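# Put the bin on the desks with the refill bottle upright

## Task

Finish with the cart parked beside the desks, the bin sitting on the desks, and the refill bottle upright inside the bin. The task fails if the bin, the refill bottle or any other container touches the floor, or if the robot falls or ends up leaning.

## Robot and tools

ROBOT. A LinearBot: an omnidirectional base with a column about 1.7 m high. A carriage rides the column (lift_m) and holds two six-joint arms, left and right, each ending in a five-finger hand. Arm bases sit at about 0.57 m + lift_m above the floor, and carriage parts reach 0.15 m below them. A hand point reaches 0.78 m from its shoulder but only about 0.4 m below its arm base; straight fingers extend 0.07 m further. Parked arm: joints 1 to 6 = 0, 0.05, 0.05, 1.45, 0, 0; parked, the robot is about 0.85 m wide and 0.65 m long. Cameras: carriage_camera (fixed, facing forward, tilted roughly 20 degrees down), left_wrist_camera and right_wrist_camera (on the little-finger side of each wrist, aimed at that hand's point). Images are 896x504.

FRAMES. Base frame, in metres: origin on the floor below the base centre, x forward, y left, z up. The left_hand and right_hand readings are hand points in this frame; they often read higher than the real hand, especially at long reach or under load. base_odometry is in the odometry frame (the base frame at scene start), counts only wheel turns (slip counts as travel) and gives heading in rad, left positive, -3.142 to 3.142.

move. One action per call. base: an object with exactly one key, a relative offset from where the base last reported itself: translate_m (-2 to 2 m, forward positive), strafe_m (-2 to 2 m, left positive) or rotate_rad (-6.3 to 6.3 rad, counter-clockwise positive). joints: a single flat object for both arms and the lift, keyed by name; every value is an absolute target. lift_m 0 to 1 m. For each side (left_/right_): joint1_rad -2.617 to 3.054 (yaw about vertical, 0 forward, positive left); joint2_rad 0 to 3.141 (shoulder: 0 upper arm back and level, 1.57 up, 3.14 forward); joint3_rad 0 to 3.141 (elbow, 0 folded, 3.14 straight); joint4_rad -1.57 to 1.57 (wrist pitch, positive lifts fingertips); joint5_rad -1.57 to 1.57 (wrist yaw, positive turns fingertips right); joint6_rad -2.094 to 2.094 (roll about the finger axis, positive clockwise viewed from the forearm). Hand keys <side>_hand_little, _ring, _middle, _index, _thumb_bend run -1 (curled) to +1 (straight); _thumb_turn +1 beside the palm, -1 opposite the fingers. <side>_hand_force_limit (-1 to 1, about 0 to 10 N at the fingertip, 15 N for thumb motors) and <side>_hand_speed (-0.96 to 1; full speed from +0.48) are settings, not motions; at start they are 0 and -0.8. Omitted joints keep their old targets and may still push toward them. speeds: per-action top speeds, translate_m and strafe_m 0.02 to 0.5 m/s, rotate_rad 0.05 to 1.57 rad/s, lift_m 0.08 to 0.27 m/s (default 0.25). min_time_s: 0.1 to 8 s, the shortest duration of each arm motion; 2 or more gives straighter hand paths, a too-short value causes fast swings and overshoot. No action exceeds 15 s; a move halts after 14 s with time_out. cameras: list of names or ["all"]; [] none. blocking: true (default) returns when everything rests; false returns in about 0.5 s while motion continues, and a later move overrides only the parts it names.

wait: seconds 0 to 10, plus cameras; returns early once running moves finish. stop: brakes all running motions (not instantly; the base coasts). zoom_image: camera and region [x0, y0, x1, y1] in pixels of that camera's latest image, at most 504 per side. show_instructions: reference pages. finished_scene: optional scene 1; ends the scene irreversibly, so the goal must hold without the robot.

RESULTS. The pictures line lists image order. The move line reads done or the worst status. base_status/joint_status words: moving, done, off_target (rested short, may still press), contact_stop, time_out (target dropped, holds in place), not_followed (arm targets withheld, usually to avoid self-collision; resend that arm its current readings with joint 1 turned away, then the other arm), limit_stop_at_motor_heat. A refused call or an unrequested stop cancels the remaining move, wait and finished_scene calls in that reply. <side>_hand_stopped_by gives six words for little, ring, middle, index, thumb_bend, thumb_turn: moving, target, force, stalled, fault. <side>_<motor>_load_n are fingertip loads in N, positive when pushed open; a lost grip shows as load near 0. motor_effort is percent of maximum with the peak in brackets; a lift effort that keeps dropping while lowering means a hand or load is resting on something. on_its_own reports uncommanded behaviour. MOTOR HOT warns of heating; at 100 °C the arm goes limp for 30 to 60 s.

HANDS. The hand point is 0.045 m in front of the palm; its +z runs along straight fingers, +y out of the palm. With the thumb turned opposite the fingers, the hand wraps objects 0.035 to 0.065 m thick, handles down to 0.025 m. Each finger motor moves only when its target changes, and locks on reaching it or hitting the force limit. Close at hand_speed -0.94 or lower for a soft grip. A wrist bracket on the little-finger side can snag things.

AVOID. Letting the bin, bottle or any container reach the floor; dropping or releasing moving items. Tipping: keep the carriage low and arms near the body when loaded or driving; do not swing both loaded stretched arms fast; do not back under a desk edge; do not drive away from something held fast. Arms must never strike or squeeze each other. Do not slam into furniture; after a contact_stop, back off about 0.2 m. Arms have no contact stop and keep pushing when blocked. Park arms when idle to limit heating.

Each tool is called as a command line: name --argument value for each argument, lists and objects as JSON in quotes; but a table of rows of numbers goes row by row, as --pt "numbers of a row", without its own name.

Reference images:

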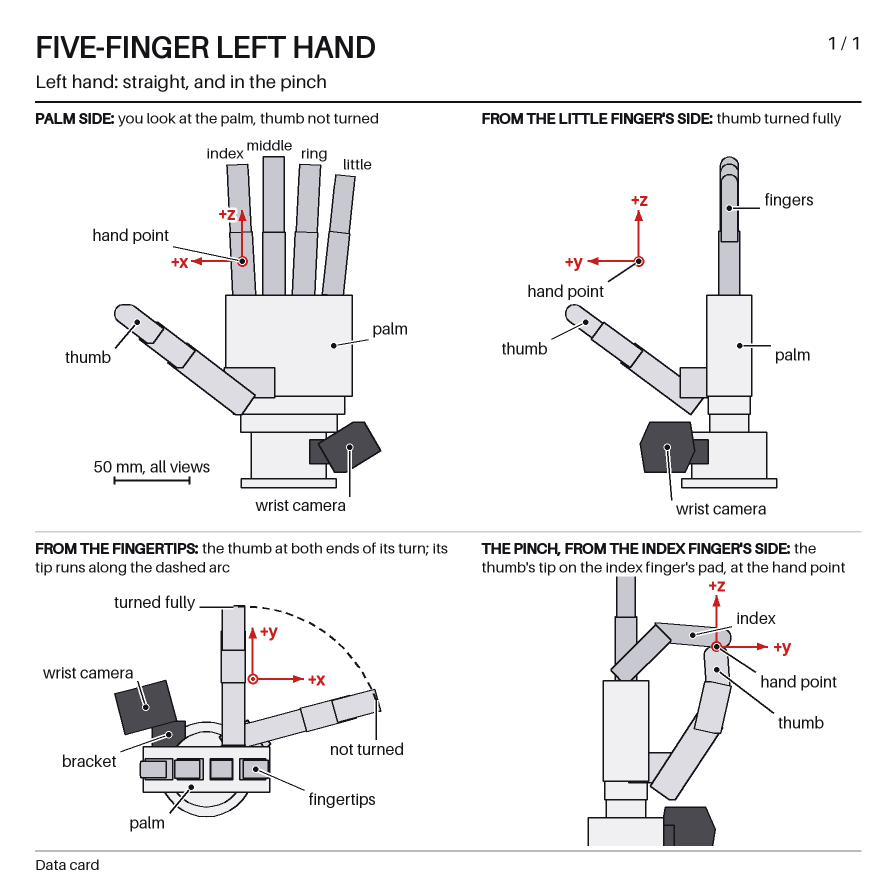

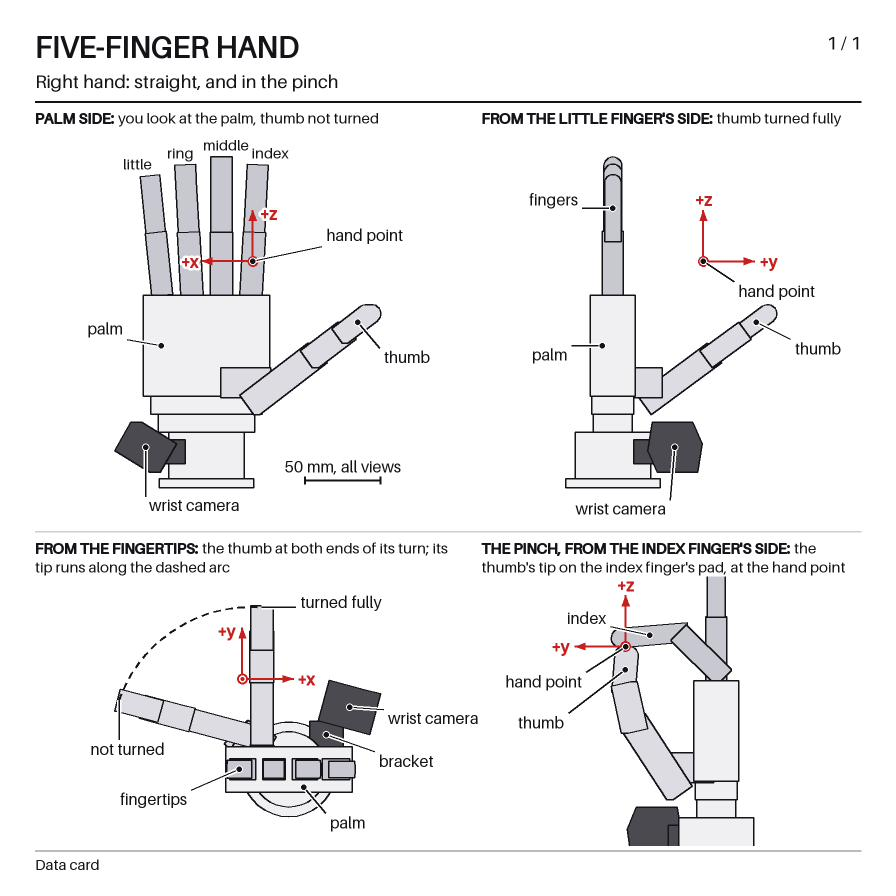

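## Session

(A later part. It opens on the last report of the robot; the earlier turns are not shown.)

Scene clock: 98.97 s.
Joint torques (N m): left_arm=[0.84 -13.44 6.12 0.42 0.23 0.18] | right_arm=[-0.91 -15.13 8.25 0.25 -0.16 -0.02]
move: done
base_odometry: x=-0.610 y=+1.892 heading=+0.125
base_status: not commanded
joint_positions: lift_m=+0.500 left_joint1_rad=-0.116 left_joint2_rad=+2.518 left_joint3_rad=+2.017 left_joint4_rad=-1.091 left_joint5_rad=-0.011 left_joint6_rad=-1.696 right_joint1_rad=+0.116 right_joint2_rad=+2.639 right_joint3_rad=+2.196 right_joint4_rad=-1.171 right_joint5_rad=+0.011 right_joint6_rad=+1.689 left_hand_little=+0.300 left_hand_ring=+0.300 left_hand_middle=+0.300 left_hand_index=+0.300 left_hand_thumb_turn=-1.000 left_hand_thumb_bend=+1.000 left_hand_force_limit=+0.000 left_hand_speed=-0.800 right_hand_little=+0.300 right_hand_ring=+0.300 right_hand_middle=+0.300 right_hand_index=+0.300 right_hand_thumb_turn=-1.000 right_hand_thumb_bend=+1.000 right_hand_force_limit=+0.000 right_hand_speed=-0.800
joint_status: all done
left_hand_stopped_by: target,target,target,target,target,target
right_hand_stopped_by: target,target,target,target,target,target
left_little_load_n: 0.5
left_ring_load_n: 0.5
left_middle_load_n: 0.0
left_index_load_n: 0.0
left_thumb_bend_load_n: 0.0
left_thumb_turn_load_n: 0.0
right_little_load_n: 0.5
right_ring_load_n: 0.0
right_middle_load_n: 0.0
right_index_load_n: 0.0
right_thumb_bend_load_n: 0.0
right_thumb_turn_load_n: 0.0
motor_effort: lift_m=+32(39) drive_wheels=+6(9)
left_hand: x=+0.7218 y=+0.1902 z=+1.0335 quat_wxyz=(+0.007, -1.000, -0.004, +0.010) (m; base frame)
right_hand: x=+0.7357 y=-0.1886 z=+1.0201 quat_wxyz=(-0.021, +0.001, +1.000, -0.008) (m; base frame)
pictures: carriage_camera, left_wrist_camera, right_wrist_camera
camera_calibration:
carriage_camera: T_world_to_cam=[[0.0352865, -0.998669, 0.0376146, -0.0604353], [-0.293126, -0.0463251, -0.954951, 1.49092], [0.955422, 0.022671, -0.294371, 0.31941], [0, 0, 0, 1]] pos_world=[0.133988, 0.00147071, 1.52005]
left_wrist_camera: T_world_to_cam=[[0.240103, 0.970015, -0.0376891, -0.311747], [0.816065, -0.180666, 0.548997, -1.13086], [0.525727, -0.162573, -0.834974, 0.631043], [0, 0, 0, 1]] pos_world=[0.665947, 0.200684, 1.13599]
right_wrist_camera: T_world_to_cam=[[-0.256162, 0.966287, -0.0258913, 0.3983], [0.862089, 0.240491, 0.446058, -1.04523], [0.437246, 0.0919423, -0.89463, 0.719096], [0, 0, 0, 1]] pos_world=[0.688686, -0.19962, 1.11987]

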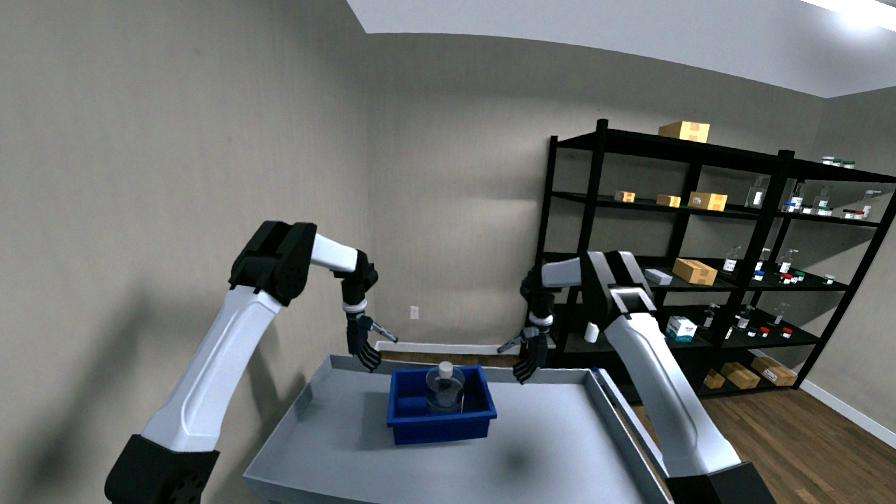

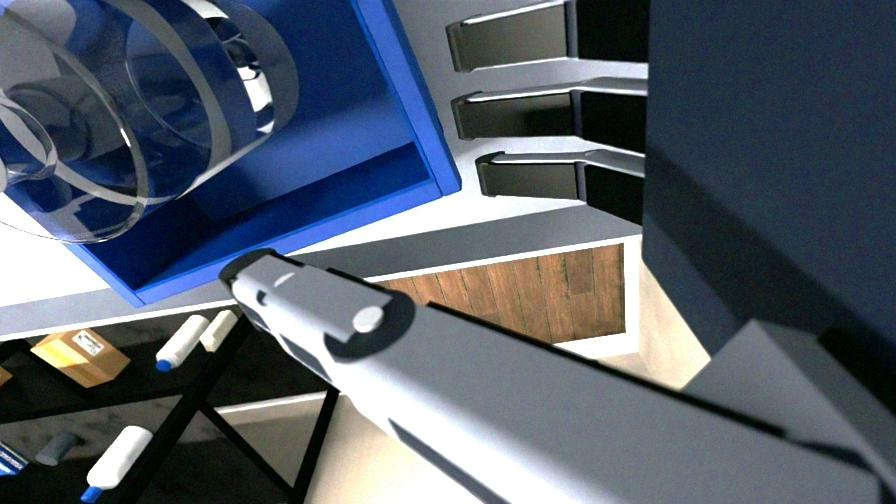

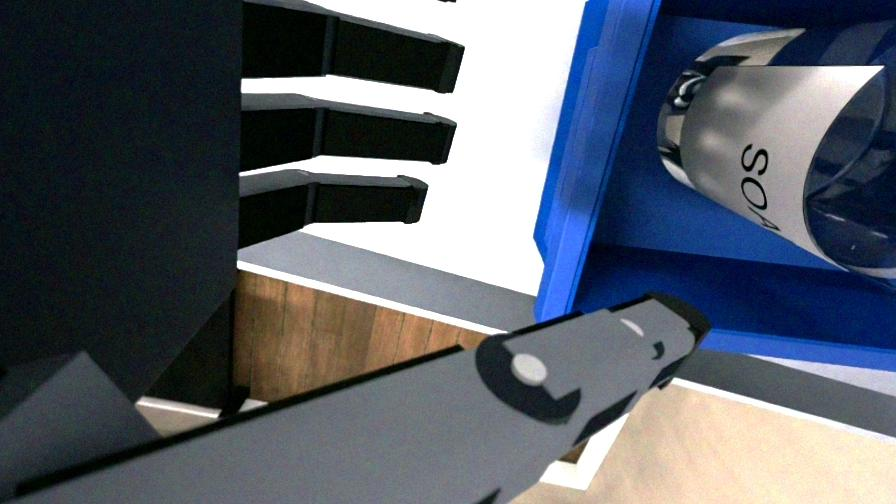

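move --joints '{"lift_m": 0.60}'

move --base '{"strafe_m": -0.065}' --speeds '{"strafe_m": 0.1}'

move --base '{"rotate_rad": 0.125}' --speeds '{"rotate_rad": 0.3}' --joints '{"left_joint1_rad": -0.17, "left_joint6_rad": -1.741, "right_joint1_rad": 0.17, "right_joint6_rad": 1.741}' --cameras '["all"]'

Scene clock: 100.87 s.
Joint torques (N m): left_arm=[0.81 -13.42 6.13 0.42 0.22 0.19] | right_arm=[-0.92 -14.94 8.16 0.26 -0.19 0]
move: done
base_odometry: x=-0.610 y=+1.892 heading=+0.125
base_status: not commanded
joint_positions: lift_m=+0.600 left_joint1_rad=-0.116 left_joint2_rad=+2.518 left_joint3_rad=+2.017 left_joint4_rad=-1.089 left_joint5_rad=-0.010 left_joint6_rad=-1.696 right_joint1_rad=+0.116 right_joint2_rad=+2.638 right_joint3_rad=+2.198 right_joint4_rad=-1.171 right_joint5_rad=+0.011 right_joint6_rad=+1.689 left_hand_little=+0.300 left_hand_ring=+0.300 left_hand_middle=+0.300 left_hand_index=+0.300 left_hand_thumb_turn=-1.000 left_hand_thumb_bend=+1.000 left_hand_force_limit=+0.000 left_hand_speed=-0.800 right_hand_little=+0.300 right_hand_ring=+0.300 right_hand_middle=+0.300 right_hand_index=+0.300 right_hand_thumb_turn=-1.000 right_hand_thumb_bend=+1.000 right_hand_force_limit=+0.000 right_hand_speed=-0.800
joint_status: all done
left_hand_stopped_by: target,target,target,target,target,target
right_hand_stopped_by: target,target,target,target,target,target
left_little_load_n: 0.0
left_ring_load_n: 0.0
left_middle_load_n: 0.0
left_index_load_n: 0.0
left_thumb_bend_load_n: 0.0
left_thumb_turn_load_n: 0.0
right_little_load_n: 0.0
right_ring_load_n: 0.0
right_middle_load_n: 0.0
right_index_load_n: 0.0
right_thumb_bend_load_n: 0.0
right_thumb_turn_load_n: 0.5
motor_effort: lift_m=+32(40) drive_wheels=+4(8)
left_hand: x=+0.7223 y=+0.1901 z=+1.1338 quat_wxyz=(+0.006, -1.000, -0.004, +0.009) (m; base frame)
right_hand: x=+0.7366 y=-0.1885 z=+1.1214 quat_wxyz=(-0.019, +0.001, +1.000, -0.008) (m; base frame)
pictures: none

Scene clock: 102.23 s.
Joint torques (N m): left_arm=[0.57 -13.42 6.17 0.42 0.21 0.19] | right_arm=[-0.42 -15.08 8.1 0.22 -0.14 0]
move: done
base_odometry: x=-0.601 y=+1.828 heading=+0.125
base_status: done
joint_positions: lift_m=+0.600 left_joint1_rad=-0.113 left_joint2_rad=+2.518 left_joint3_rad=+2.017 left_joint4_rad=-1.089 left_joint5_rad=-0.008 left_joint6_rad=-1.696 right_joint1_rad=+0.110 right_joint2_rad=+2.638 right_joint3_rad=+2.198 right_joint4_rad=-1.171 right_joint5_rad=+0.009 right_joint6_rad=+1.689 left_hand_little=+0.300 left_hand_ring=+0.300 left_hand_middle=+0.300 left_hand_index=+0.300 left_hand_thumb_turn=-1.000 left_hand_thumb_bend=+1.000 left_hand_force_limit=+0.000 left_hand_speed=-0.800 right_hand_little=+0.300 right_hand_ring=+0.300 right_hand_middle=+0.300 right_hand_index=+0.300 right_hand_thumb_turn=-1.000 right_hand_thumb_bend=+1.000 right_hand_force_limit=+0.000 right_hand_speed=-0.800
joint_status: not commanded
left_hand_stopped_by: target,target,target,target,target,target
right_hand_stopped_by: target,target,target,target,target,target
left_little_load_n: 0.0
left_ring_load_n: 0.0
left_middle_load_n: 0.0
left_index_load_n: 0.0
left_thumb_bend_load_n: 0.0
left_thumb_turn_load_n: 0.0
right_little_load_n: 0.0
right_ring_load_n: 0.0
right_middle_load_n: 0.0
right_index_load_n: 0.0
right_thumb_bend_load_n: 0.0
right_thumb_turn_load_n: 0.0
motor_effort: lift_m=+32(32) drive_wheels=-5(12)
left_hand: x=+0.7226 y=+0.1912 z=+1.1339 quat_wxyz=(+0.005, -1.000, -0.006, +0.009) (m; base frame)
right_hand: x=+0.7372 y=-0.1908 z=+1.1215 quat_wxyz=(-0.019, +0.004, +1.000, -0.007) (m; base frame)
pictures: none

Scene clock: 103.33 s.
Joint torques (N m): left_arm=[0.02 -13.42 6.17 0.4 0.16 -0.15] | right_arm=[-0.98 -15.02 8.13 0.22 -0.11 0.2]
move: done
base_odometry: x=-0.601 y=+1.827 heading=+0.249
base_status: done
joint_positions: lift_m=+0.600 left_joint1_rad=-0.167 left_joint2_rad=+2.518 left_joint3_rad=+2.017 left_joint4_rad=-1.087 left_joint5_rad=-0.003 left_joint6_rad=-1.725 right_joint1_rad=+0.177 right_joint2_rad=+2.638 right_joint3_rad=+2.198 right_joint4_rad=-1.171 right_joint5_rad=+0.006 right_joint6_rad=+1.732 left_hand_little=+0.300 left_hand_ring=+0.300 left_hand_middle=+0.300 left_hand_index=+0.300 left_hand_thumb_turn=-1.000 left_hand_thumb_bend=+1.000 left_hand_force_limit=+0.000 left_hand_speed=-0.800 right_hand_little=+0.300 right_hand_ring=+0.300 right_hand_middle=+0.300 right_hand_index=+0.300 right_hand_thumb_turn=-1.000 right_hand_thumb_bend=+1.000 right_hand_force_limit=+0.000 right_hand_speed=-0.800
joint_status: all done
left_hand_stopped_by: target,target,target,target,target,target
right_hand_stopped_by: target,target,target,target,target,target
left_little_load_n: -0.5
left_ring_load_n: 0.0
left_middle_load_n: 0.0
left_index_load_n: 0.0
left_thumb_bend_load_n: 0.0
left_thumb_turn_load_n: 0.0
right_little_load_n: 0.0
right_ring_load_n: 0.0
right_middle_load_n: 0.0
right_index_load_n: 0.0
right_thumb_bend_load_n: 0.0
right_thumb_turn_load_n: 0.0
motor_effort: lift_m=+32(33) drive_wheels=+3(15)
left_hand: x=+0.7180 y=+0.1642 z=+1.1343 quat_wxyz=(+0.003, -1.000, +0.006, +0.008) (m; base frame)
right_hand: x=+0.7311 y=-0.1574 z=+1.1215 quat_wxyz=(-0.019, -0.008, +1.000, -0.006) (m; base frame)
pictures: carriage_camera, left_wrist_camera, right_wrist_camera
camera_calibration:
carriage_camera: T_world_to_cam=[[0.0352865, -0.998669, 0.0376146, -0.0642005], [-0.293126, -0.0463251, -0.954951, 1.58651], [0.955422, 0.022671, -0.294371, 0.348877], [0, 0, 0, 1]] pos_world=[0.133988, 0.00147071, 1.62015]
left_wrist_camera: T_world_to_cam=[[0.26117, 0.964282, -0.0441668, -0.288564], [0.810117, -0.194076, 0.553213, -1.1861], [0.524882, -0.180263, -0.831868, 0.71283], [0, 0, 0, 1]] pos_world=[0.662089, 0.176561, 1.2364]
right_wrist_camera: T_world_to_cam=[[-0.273554, 0.961575, -0.0232854, 0.378672], [0.855948, 0.254405, 0.450145, -1.09193], [0.438772, 0.103208, -0.892652, 0.807299], [0, 0, 0, 1]] pos_world=[0.684001, -0.169649, 1.22098]

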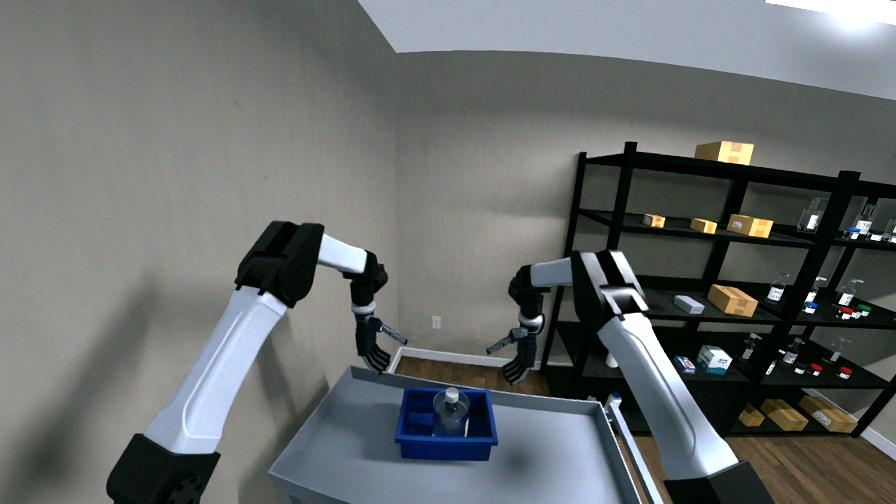

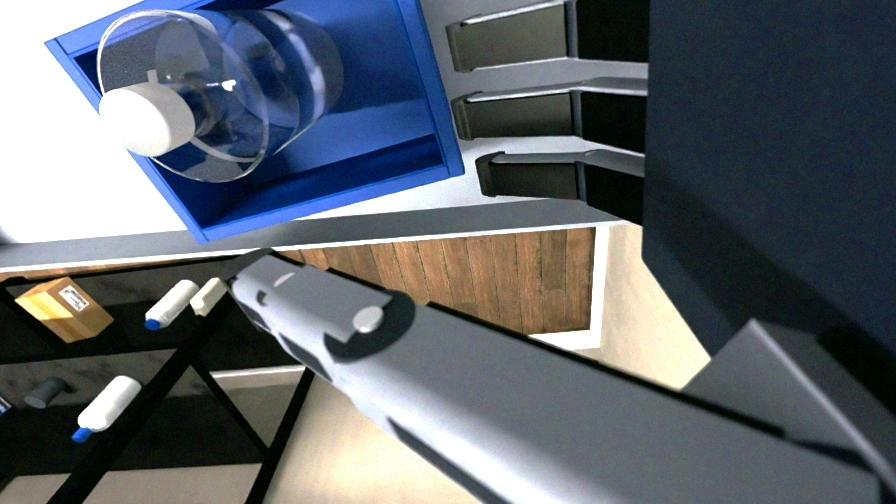

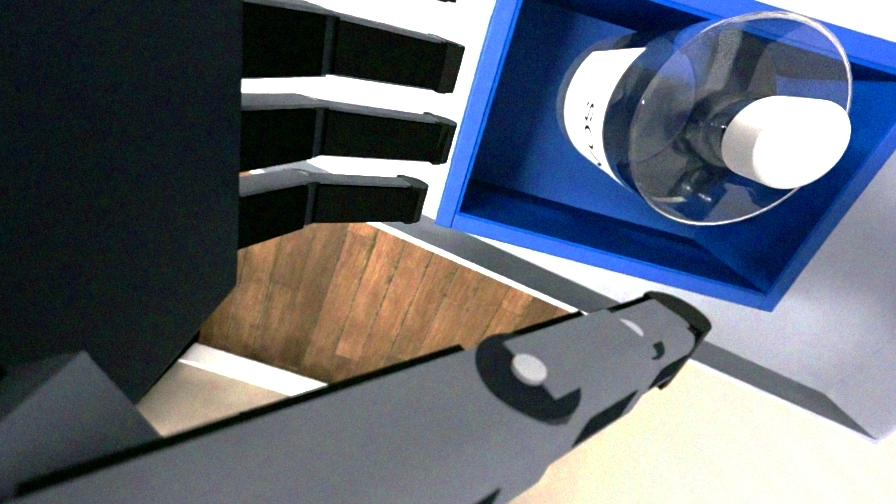

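move --base '{"translate_m": 0.016}' --speeds '{"translate_m": 0.05}' --joints '{"left_joint5_rad": 0.05, "right_joint5_rad": -0.05, "right_joint3_rad": 2.249, "right_joint4_rad": -1.203, "left_joint1_rad": -0.17, "right_joint1_rad": 0.16, "right_joint6_rad": 1.731, "left_joint6_rad": -1.741}'

move --joints '{"lift_m": 0.42}' --speeds '{"lift_m": 0.15}' --cameras '["all"]'

Scene clock: 105.47 s.
Joint torques (N m): left_arm=[0.1 -13.44 6.17 0.4 0.29 -0.15] | right_arm=[-0.61 -15.05 8.98 0.16 -0.23 0.09]
move: done
base_odometry: x=-0.586 y=+1.831 heading=+0.250
base_status: done
joint_positions: lift_m=+0.600 left_joint1_rad=-0.167 left_joint2_rad=+2.518 left_joint3_rad=+2.017 left_joint4_rad=-1.087 left_joint5_rad=+0.037 left_joint6_rad=-1.725 right_joint1_rad=+0.163 right_joint2_rad=+2.638 right_joint3_rad=+2.221 right_joint4_rad=-1.194 right_joint5_rad=-0.036 right_joint6_rad=+1.732 left_hand_little=+0.300 left_hand_ring=+0.300 left_hand_middle=+0.300 left_hand_index=+0.300 left_hand_thumb_turn=-1.000 left_hand_thumb_bend=+1.000 left_hand_force_limit=+0.000 left_hand_speed=-0.800 right_hand_little=+0.300 right_hand_ring=+0.300 right_hand_middle=+0.300 right_hand_index=+0.300 right_hand_thumb_turn=-1.000 right_hand_thumb_bend=+1.000 right_hand_force_limit=+0.000 right_hand_speed=-0.800
joint_status: all done
left_hand_stopped_by: target,target,target,target,target,target
right_hand_stopped_by: target,target,target,target,target,target
left_little_load_n: 0.0
left_ring_load_n: 0.0
left_middle_load_n: 0.0
left_index_load_n: 0.0
left_thumb_bend_load_n: 0.0
left_thumb_turn_load_n: 0.0
right_little_load_n: 0.0
right_ring_load_n: 0.0
right_middle_load_n: 0.0
right_index_load_n: 0.0
right_thumb_bend_load_n: 0.0
right_thumb_turn_load_n: 0.0
motor_effort: lift_m=+32(32) drive_wheels=-4(15)
left_hand: x=+0.7168 y=+0.1565 z=+1.1366 quat_wxyz=(-0.017, -1.000, +0.006, +0.011) (m; base frame)
right_hand: x=+0.7327 y=-0.1562 z=+1.1296 quat_wxyz=(-0.023, -0.001, +1.000, +0.015) (m; base frame)
pictures: none

Scene clock: 107.10 s.
Joint torques (N m): left_arm=[0.12 -13.42 6.17 0.4 0.28 -0.15] | right_arm=[-0.83 -15.05 8.46 0.14 -0.26 0.07]
move: done
base_odometry: x=-0.586 y=+1.831 heading=+0.250
base_status: not commanded
joint_positions: lift_m=+0.420 left_joint1_rad=-0.167 left_joint2_rad=+2.518 left_joint3_rad=+2.017 left_joint4_rad=-1.086 left_joint5_rad=+0.039 left_joint6_rad=-1.725 right_joint1_rad=+0.163 right_joint2_rad=+2.638 right_joint3_rad=+2.228 right_joint4_rad=-1.198 right_joint5_rad=-0.038 right_joint6_rad=+1.732 left_hand_little=+0.300 left_hand_ring=+0.300 left_hand_middle=+0.300 left_hand_index=+0.300 left_hand_thumb_turn=-1.000 left_hand_thumb_bend=+1.000 left_hand_force_limit=+0.000 left_hand_speed=-0.800 right_hand_little=+0.300 right_hand_ring=+0.300 right_hand_middle=+0.300 right_hand_index=+0.300 right_hand_thumb_turn=-1.000 right_hand_thumb_bend=+1.000 right_hand_force_limit=+0.000 right_hand_speed=-0.800
joint_status: all done
left_hand_stopped_by: target,target,target,target,target,target
right_hand_stopped_by: target,target,target,target,target,target
left_little_load_n: 0.0
left_ring_load_n: 0.0
left_middle_load_n: 0.0
left_index_load_n: 0.0
left_thumb_bend_load_n: 0.0
left_thumb_turn_load_n: 0.0
right_little_load_n: 0.0
right_ring_load_n: 0.0
right_middle_load_n: 0.0
right_index_load_n: 0.0
right_thumb_bend_load_n: -0.5
right_thumb_turn_load_n: 0.0
motor_effort: lift_m=+34(35) drive_wheels=-9(9)
left_hand: x=+0.7170 y=+0.1561 z=+0.9565 quat_wxyz=(-0.018, -1.000, +0.006, +0.011) (m; base frame)
right_hand: x=+0.7338 y=-0.1558 z=+0.9514 quat_wxyz=(-0.021, -0.001, +1.000, +0.015) (m; base frame)
pictures: carriage_camera, left_wrist_camera, right_wrist_camera
camera_calibration:
carriage_camera: T_world_to_cam=[[0.0352865, -0.998669, 0.0376146, -0.0574223], [-0.293126, -0.0463251, -0.954951, 1.41443], [0.955422, 0.022671, -0.294371, 0.295831], [0, 0, 0, 1]] pos_world=[0.133988, 0.00147071, 1.43995]
left_wrist_camera: T_world_to_cam=[[0.259697, 0.961877, -0.0857298, -0.247224], [0.813568, -0.170097, 0.556034, -1.09748], [0.520254, -0.214147, -0.826726, 0.567755], [0, 0, 0, 1]] pos_world=[0.661699, 0.172705, 1.05842]
right_wrist_camera: T_world_to_cam=[[-0.258261, 0.965874, 0.0197004, 0.322387], [0.86205, 0.221199, 0.456005, -1.03319], [0.436086, 0.134751, -0.889759, 0.658216], [0, 0, 0, 1]] pos_world=[0.686886, -0.17154, 1.05044]

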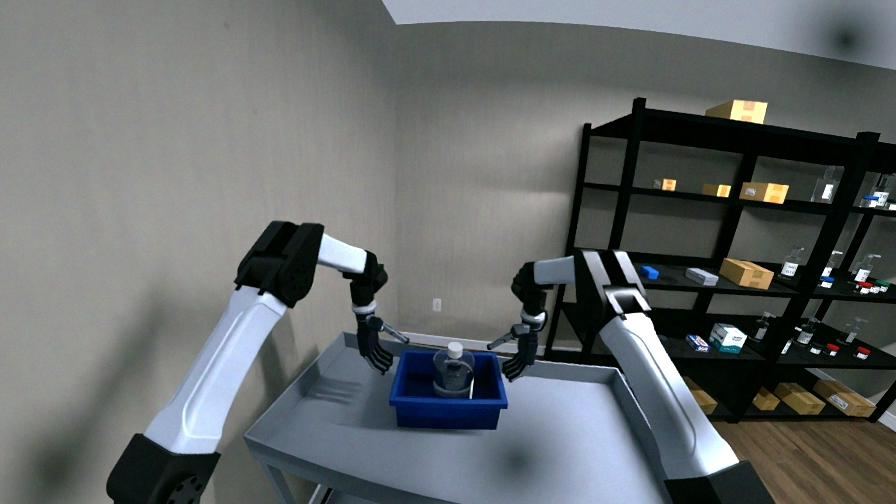

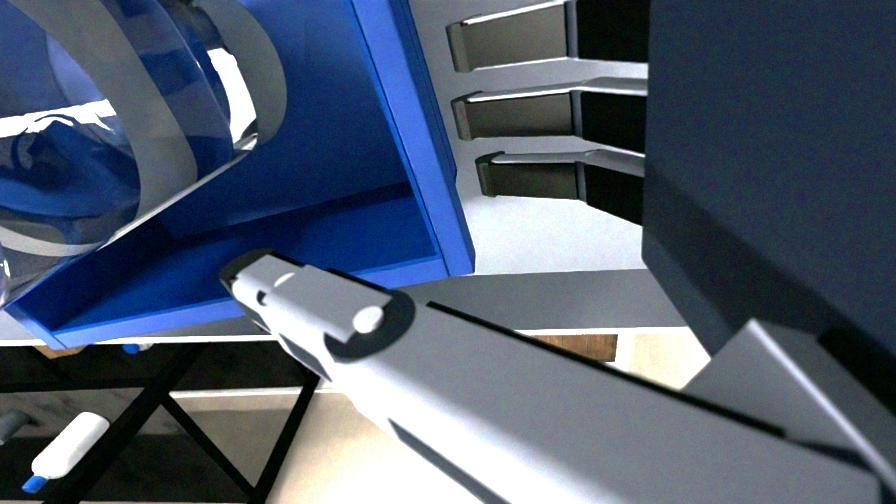

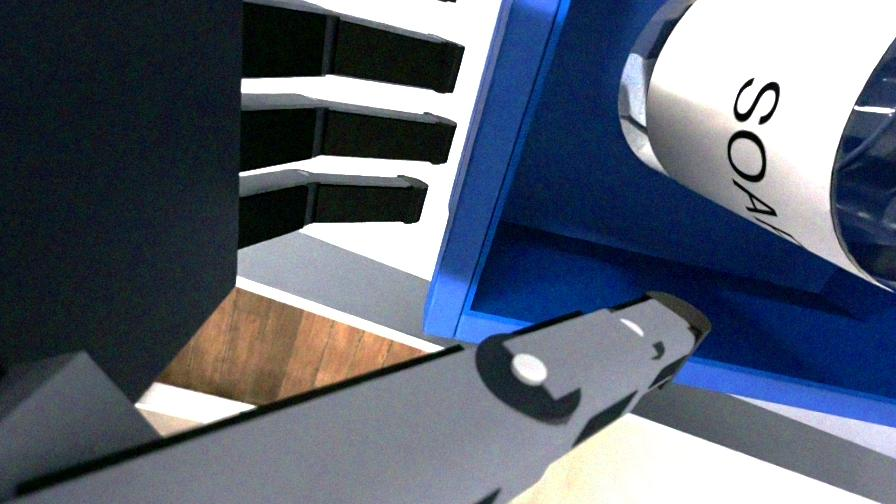

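move --joints '{"lift_m": 0.336}' --speeds '{"lift_m": 0.08}' --cameras '["all"]'

Scene clock: 108.73 s.
Joint torques (N m): left_arm=[0.09 -13.39 6.16 0.4 0.28 -0.16] | right_arm=[-0.9 -14.97 8.14 0.15 0 0.09]
move: done
base_odometry: x=-0.586 y=+1.831 heading=+0.250
base_status: not commanded
joint_positions: lift_m=+0.336 left_joint1_rad=-0.167 left_joint2_rad=+2.517 left_joint3_rad=+2.017 left_joint4_rad=-1.084 left_joint5_rad=+0.039 left_joint6_rad=-1.725 right_joint1_rad=+0.165 right_joint2_rad=+2.638 right_joint3_rad=+2.231 right_joint4_rad=-1.198 right_joint5_rad=-0.055 right_joint6_rad=+1.732 left_hand_little=+0.300 left_hand_ring=+0.300 left_hand_middle=+0.300 left_hand_index=+0.300 left_hand_thumb_turn=-1.000 left_hand_thumb_bend=+1.000 left_hand_force_limit=+0.000 left_hand_speed=-0.800 right_hand_little=+0.300 right_hand_ring=+0.300 right_hand_middle=+0.300 right_hand_index=+0.300 right_hand_thumb_turn=-1.000 right_hand_thumb_bend=+1.000 right_hand_force_limit=+0.000 right_hand_speed=-0.800
joint_status: all done
left_hand_stopped_by: target,target,target,target,target,target
right_hand_stopped_by: target,target,target,target,target,target
left_little_load_n: 0.0
left_ring_load_n: 0.0
left_middle_load_n: 0.0
left_index_load_n: 0.0
left_thumb_bend_load_n: 0.0
left_thumb_turn_load_n: 0.0
right_little_load_n: 0.0
right_ring_load_n: 0.0
right_middle_load_n: 0.0
right_index_load_n: 0.0
right_thumb_bend_load_n: 0.0
right_thumb_turn_load_n: 0.0
motor_effort: lift_m=+34(35) drive_wheels=-4(8)
left_hand: x=+0.7175 y=+0.1560 z=+0.8728 quat_wxyz=(-0.018, -1.000, +0.006, +0.010) (m; base frame)
right_hand: x=+0.7340 y=-0.1512 z=+0.8695 quat_wxyz=(-0.021, -0.002, +0.999, +0.025) (m; base frame)
pictures: carriage_camera, left_wrist_camera, right_wrist_camera
camera_calibration:
carriage_camera: T_world_to_cam=[[0.0352865, -0.998669, 0.0376146, -0.0542627], [-0.293126, -0.0463251, -0.954951, 1.33421], [0.955422, 0.022671, -0.294371, 0.271104], [0, 0, 0, 1]] pos_world=[0.133988, 0.00147071, 1.35595]
left_wrist_camera: T_world_to_cam=[[0.259925, 0.961801, -0.0858996, -0.254363], [0.812562, -0.169794, 0.557595, -1.05205], [0.52171, -0.214732, -0.825657, 0.496391], [0, 0, 0, 1]] pos_world=[0.661996, 0.172606, 0.974614]
right_wrist_camera: T_world_to_cam=[[-0.259557, 0.96501, 0.0372195, 0.30532], [0.86156, 0.213977, 0.460356, -1.00169], [0.436284, 0.151556, -0.886954, 0.58466], [0, 0, 0, 1]] pos_world=[0.687187, -0.168907, 0.968337]

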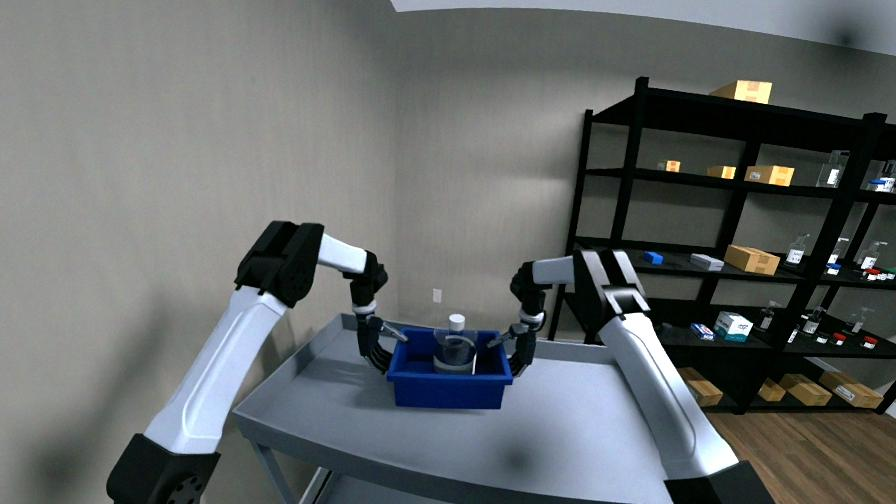

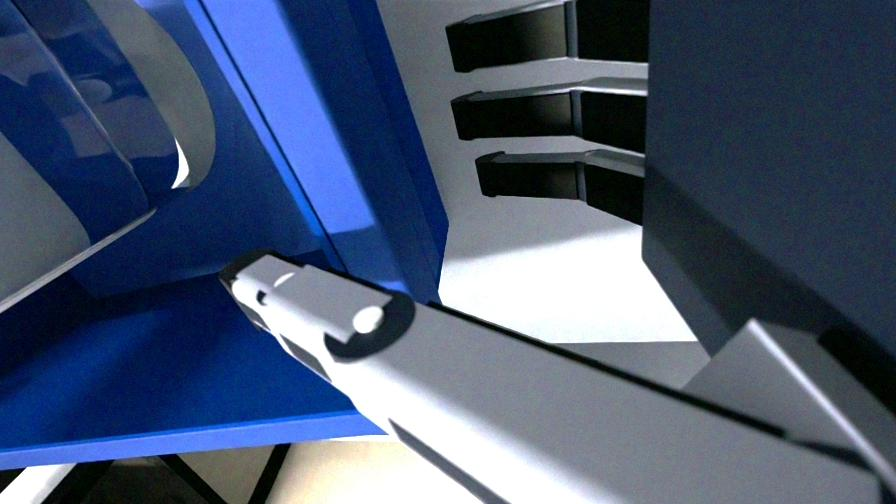

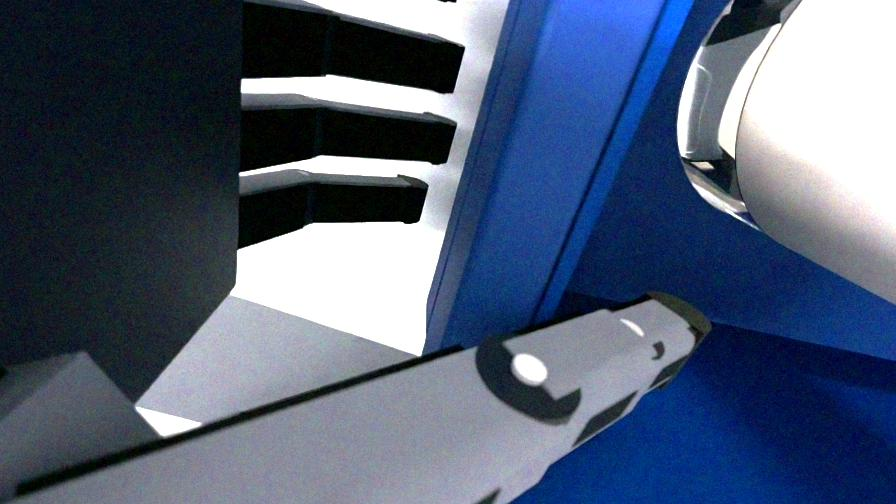

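move --joints '{"left_joint1_rad": -0.2, "left_joint6_rad": -1.771, "right_joint1_rad": 0.182, "right_joint6_rad": 1.753}' --min_time_s 1.0

move --joints '{"left_hand_force_limit": -0.4, "right_hand_force_limit": -0.4, "left_hand_speed": -0.9, "right_hand_speed": -0.9, "left_hand_little": -0.4, "left_hand_ring": -0.4, "left_hand_middle": -0.4, "left_hand_index": -0.4, "right_hand_little": -0.4, "right_hand_ring": -0.4, "right_hand_middle": -0.4, "right_hand_index": -0.4}' --cameras '["all"]'

Scene clock: 110.37 s.
Joint torques (N m): left_arm=[-0.14 -13.39 6.16 0.38 0.27 -0.16] | right_arm=[0.23 -14.9 8.23 0.22 -0.05 0.2]
move: done
base_odometry: x=-0.586 y=+1.831 heading=+0.250
base_status: not commanded
joint_positions: lift_m=+0.336 left_joint1_rad=-0.194 left_joint2_rad=+2.517 left_joint3_rad=+2.017 left_joint4_rad=-1.084 left_joint5_rad=+0.039 left_joint6_rad=-1.755 right_joint1_rad=+0.176 right_joint2_rad=+2.638 right_joint3_rad=+2.231 right_joint4_rad=-1.198 right_joint5_rad=-0.055 right_joint6_rad=+1.744 left_hand_little=+0.300 left_hand_ring=+0.300 left_hand_middle=+0.300 left_hand_index=+0.300 left_hand_thumb_turn=-1.000 left_hand_thumb_bend=+1.000 left_hand_force_limit=+0.000 left_hand_speed=-0.800 right_hand_little=+0.300 right_hand_ring=+0.300 right_hand_middle=+0.300 right_hand_index=+0.300 right_hand_thumb_turn=-1.000 right_hand_thumb_bend=+1.000 right_hand_force_limit=+0.000 right_hand_speed=-0.800
joint_status: all done
left_hand_stopped_by: target,target,target,target,target,target
right_hand_stopped_by: target,target,target,target,target,target
left_little_load_n: 0.0
left_ring_load_n: 0.0
left_middle_load_n: 0.0
left_index_load_n: 0.0
left_thumb_bend_load_n: 0.0
left_thumb_turn_load_n: 0.0
right_little_load_n: 0.0
right_ring_load_n: 0.0
right_middle_load_n: 0.0
right_index_load_n: 0.0
right_thumb_bend_load_n: 0.0
right_thumb_turn_load_n: 0.0
motor_effort: lift_m=+34(34) drive_wheels=-1(9)
left_hand: x=+0.7152 y=+0.1436 z=+0.8728 quat_wxyz=(-0.018, -1.000, +0.005, +0.010) (m; base frame)
right_hand: x=+0.7331 y=-0.1463 z=+0.8695 quat_wxyz=(-0.022, -0.001, +0.999, +0.024) (m; base frame)
pictures: none

Scene clock: 113.37 s.
Joint torques (N m): left_arm=[-0.14 -13.46 6.16 0.39 0.41 -0.11] | right_arm=[0.14 -14.99 8.16 0.22 -0.17 0.21]
move: off_target
base_odometry: x=-0.586 y=+1.831 heading=+0.250
base_status: not commanded
joint_positions: lift_m=+0.336 left_joint1_rad=-0.194 left_joint2_rad=+2.518 left_joint3_rad=+2.017 left_joint4_rad=-1.085 left_joint5_rad=+0.025 left_joint6_rad=-1.759 right_joint1_rad=+0.176 right_joint2_rad=+2.638 right_joint3_rad=+2.231 right_joint4_rad=-1.199 right_joint5_rad=-0.044 right_joint6_rad=+1.744 left_hand_little=-0.400 left_hand_ring=-0.155 left_hand_middle=-0.164 left_hand_index=-0.173 left_hand_thumb_turn=-1.000 left_hand_thumb_bend=+1.000 left_hand_force_limit=-0.400 left_hand_speed=-0.900 right_hand_little=-0.396 right_hand_ring=-0.369 right_hand_middle=+0.003 right_hand_index=-0.400 right_hand_thumb_turn=-1.000 right_hand_thumb_bend=+1.000 right_hand_force_limit=-0.400 right_hand_speed=-0.900
joint_status: left_hand_ring off_target (ended at -0.155, target -0.400); left_hand_middle off_target (ended at -0.164, target -0.400); left_hand_index off_target (ended at -0.173, target -0.400); right_hand_ring off_target (ended at -0.369, target -0.400); right_hand_middle off_target (ended at +0.003, target -0.400); the others done
left_hand_stopped_by: target,force,force,force,target,target
right_hand_stopped_by: force,force,force,target,target,target
left_little_load_n: 1.0
left_ring_load_n: 0.0
left_middle_load_n: 0.5
left_index_load_n: 2.5
left_thumb_bend_load_n: 0.0
left_thumb_turn_load_n: 0.0
right_little_load_n: 4.0
right_ring_load_n: 1.5
right_middle_load_n: 0.0
right_index_load_n: 0.0
right_thumb_bend_load_n: 0.5
right_thumb_turn_load_n: 0.5
motor_effort: lift_m=+34(35) drive_wheels=-7(10)
left_hand: x=+0.7156 y=+0.1464 z=+0.8715 quat_wxyz=(-0.011, -1.000, +0.003, +0.010) (m; base frame)
right_hand: x=+0.7334 y=-0.1485 z=+0.8687 quat_wxyz=(-0.021, -0.001, +1.000, +0.019) (m; base frame)
pictures: carriage_camera, left_wrist_camera, right_wrist_camera
camera_calibration:
carriage_camera: T_world_to_cam=[[0.0352865, -0.998669, 0.0376146, -0.0542627], [-0.293126, -0.0463251, -0.954951, 1.33421], [0.955422, 0.022671, -0.294371, 0.271104], [0, 0, 0, 1]] pos_world=[0.133988, 0.00147071, 1.35595]
left_wrist_camera: T_world_to_cam=[[0.253903, 0.964548, -0.0719796, -0.25306], [0.813634, -0.172752, 0.555118, -1.04954], [0.523003, -0.199511, -0.828651, 0.493662], [0, 0, 0, 1]] pos_world=[0.660011, 0.161269, 0.97348]
right_wrist_camera: T_world_to_cam=[[-0.258148, 0.965768, 0.0255374, 0.311763], [0.861544, 0.218168, 0.458416, -0.998954], [0.437152, 0.140341, -0.888371, 0.582718], [0, 0, 0, 1]] pos_world=[0.686387, -0.16493, 0.967645]

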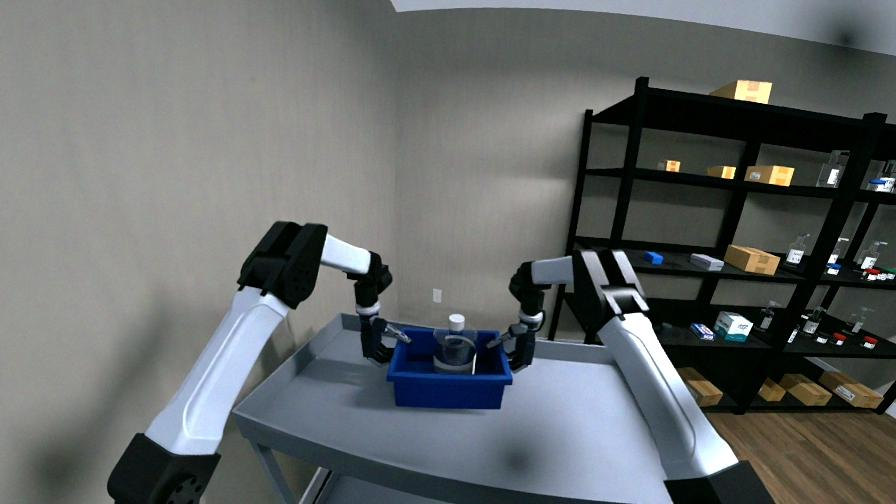

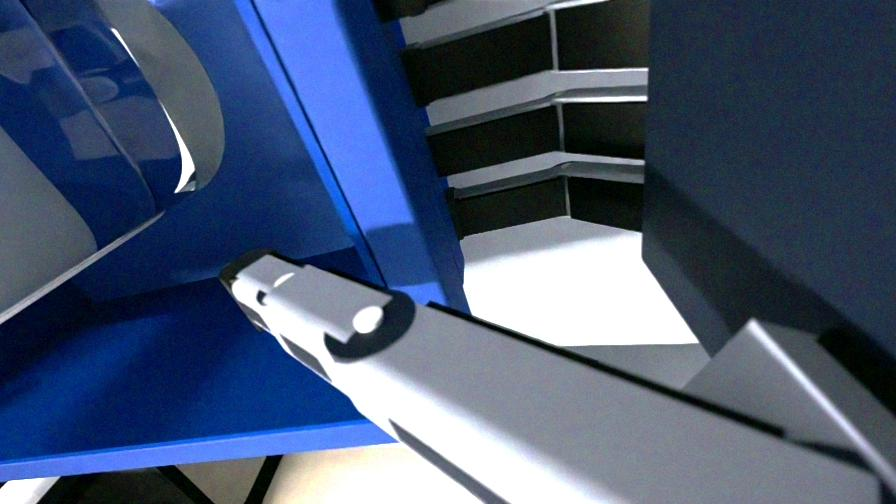

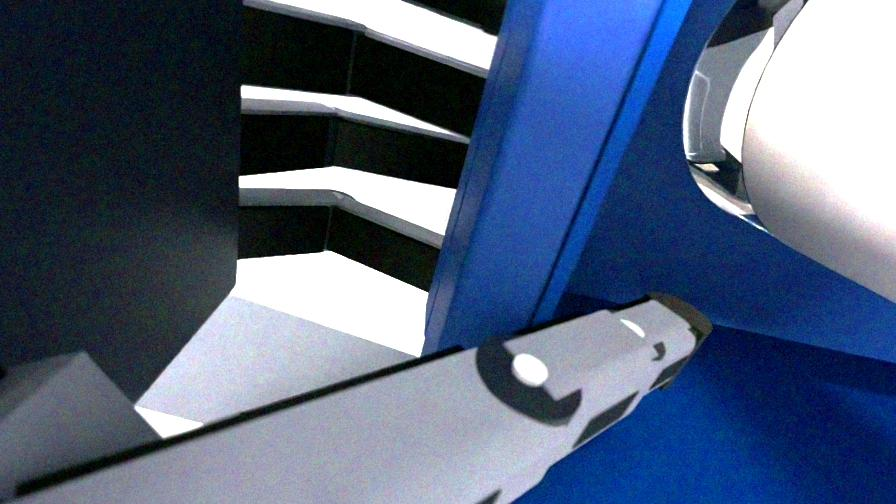

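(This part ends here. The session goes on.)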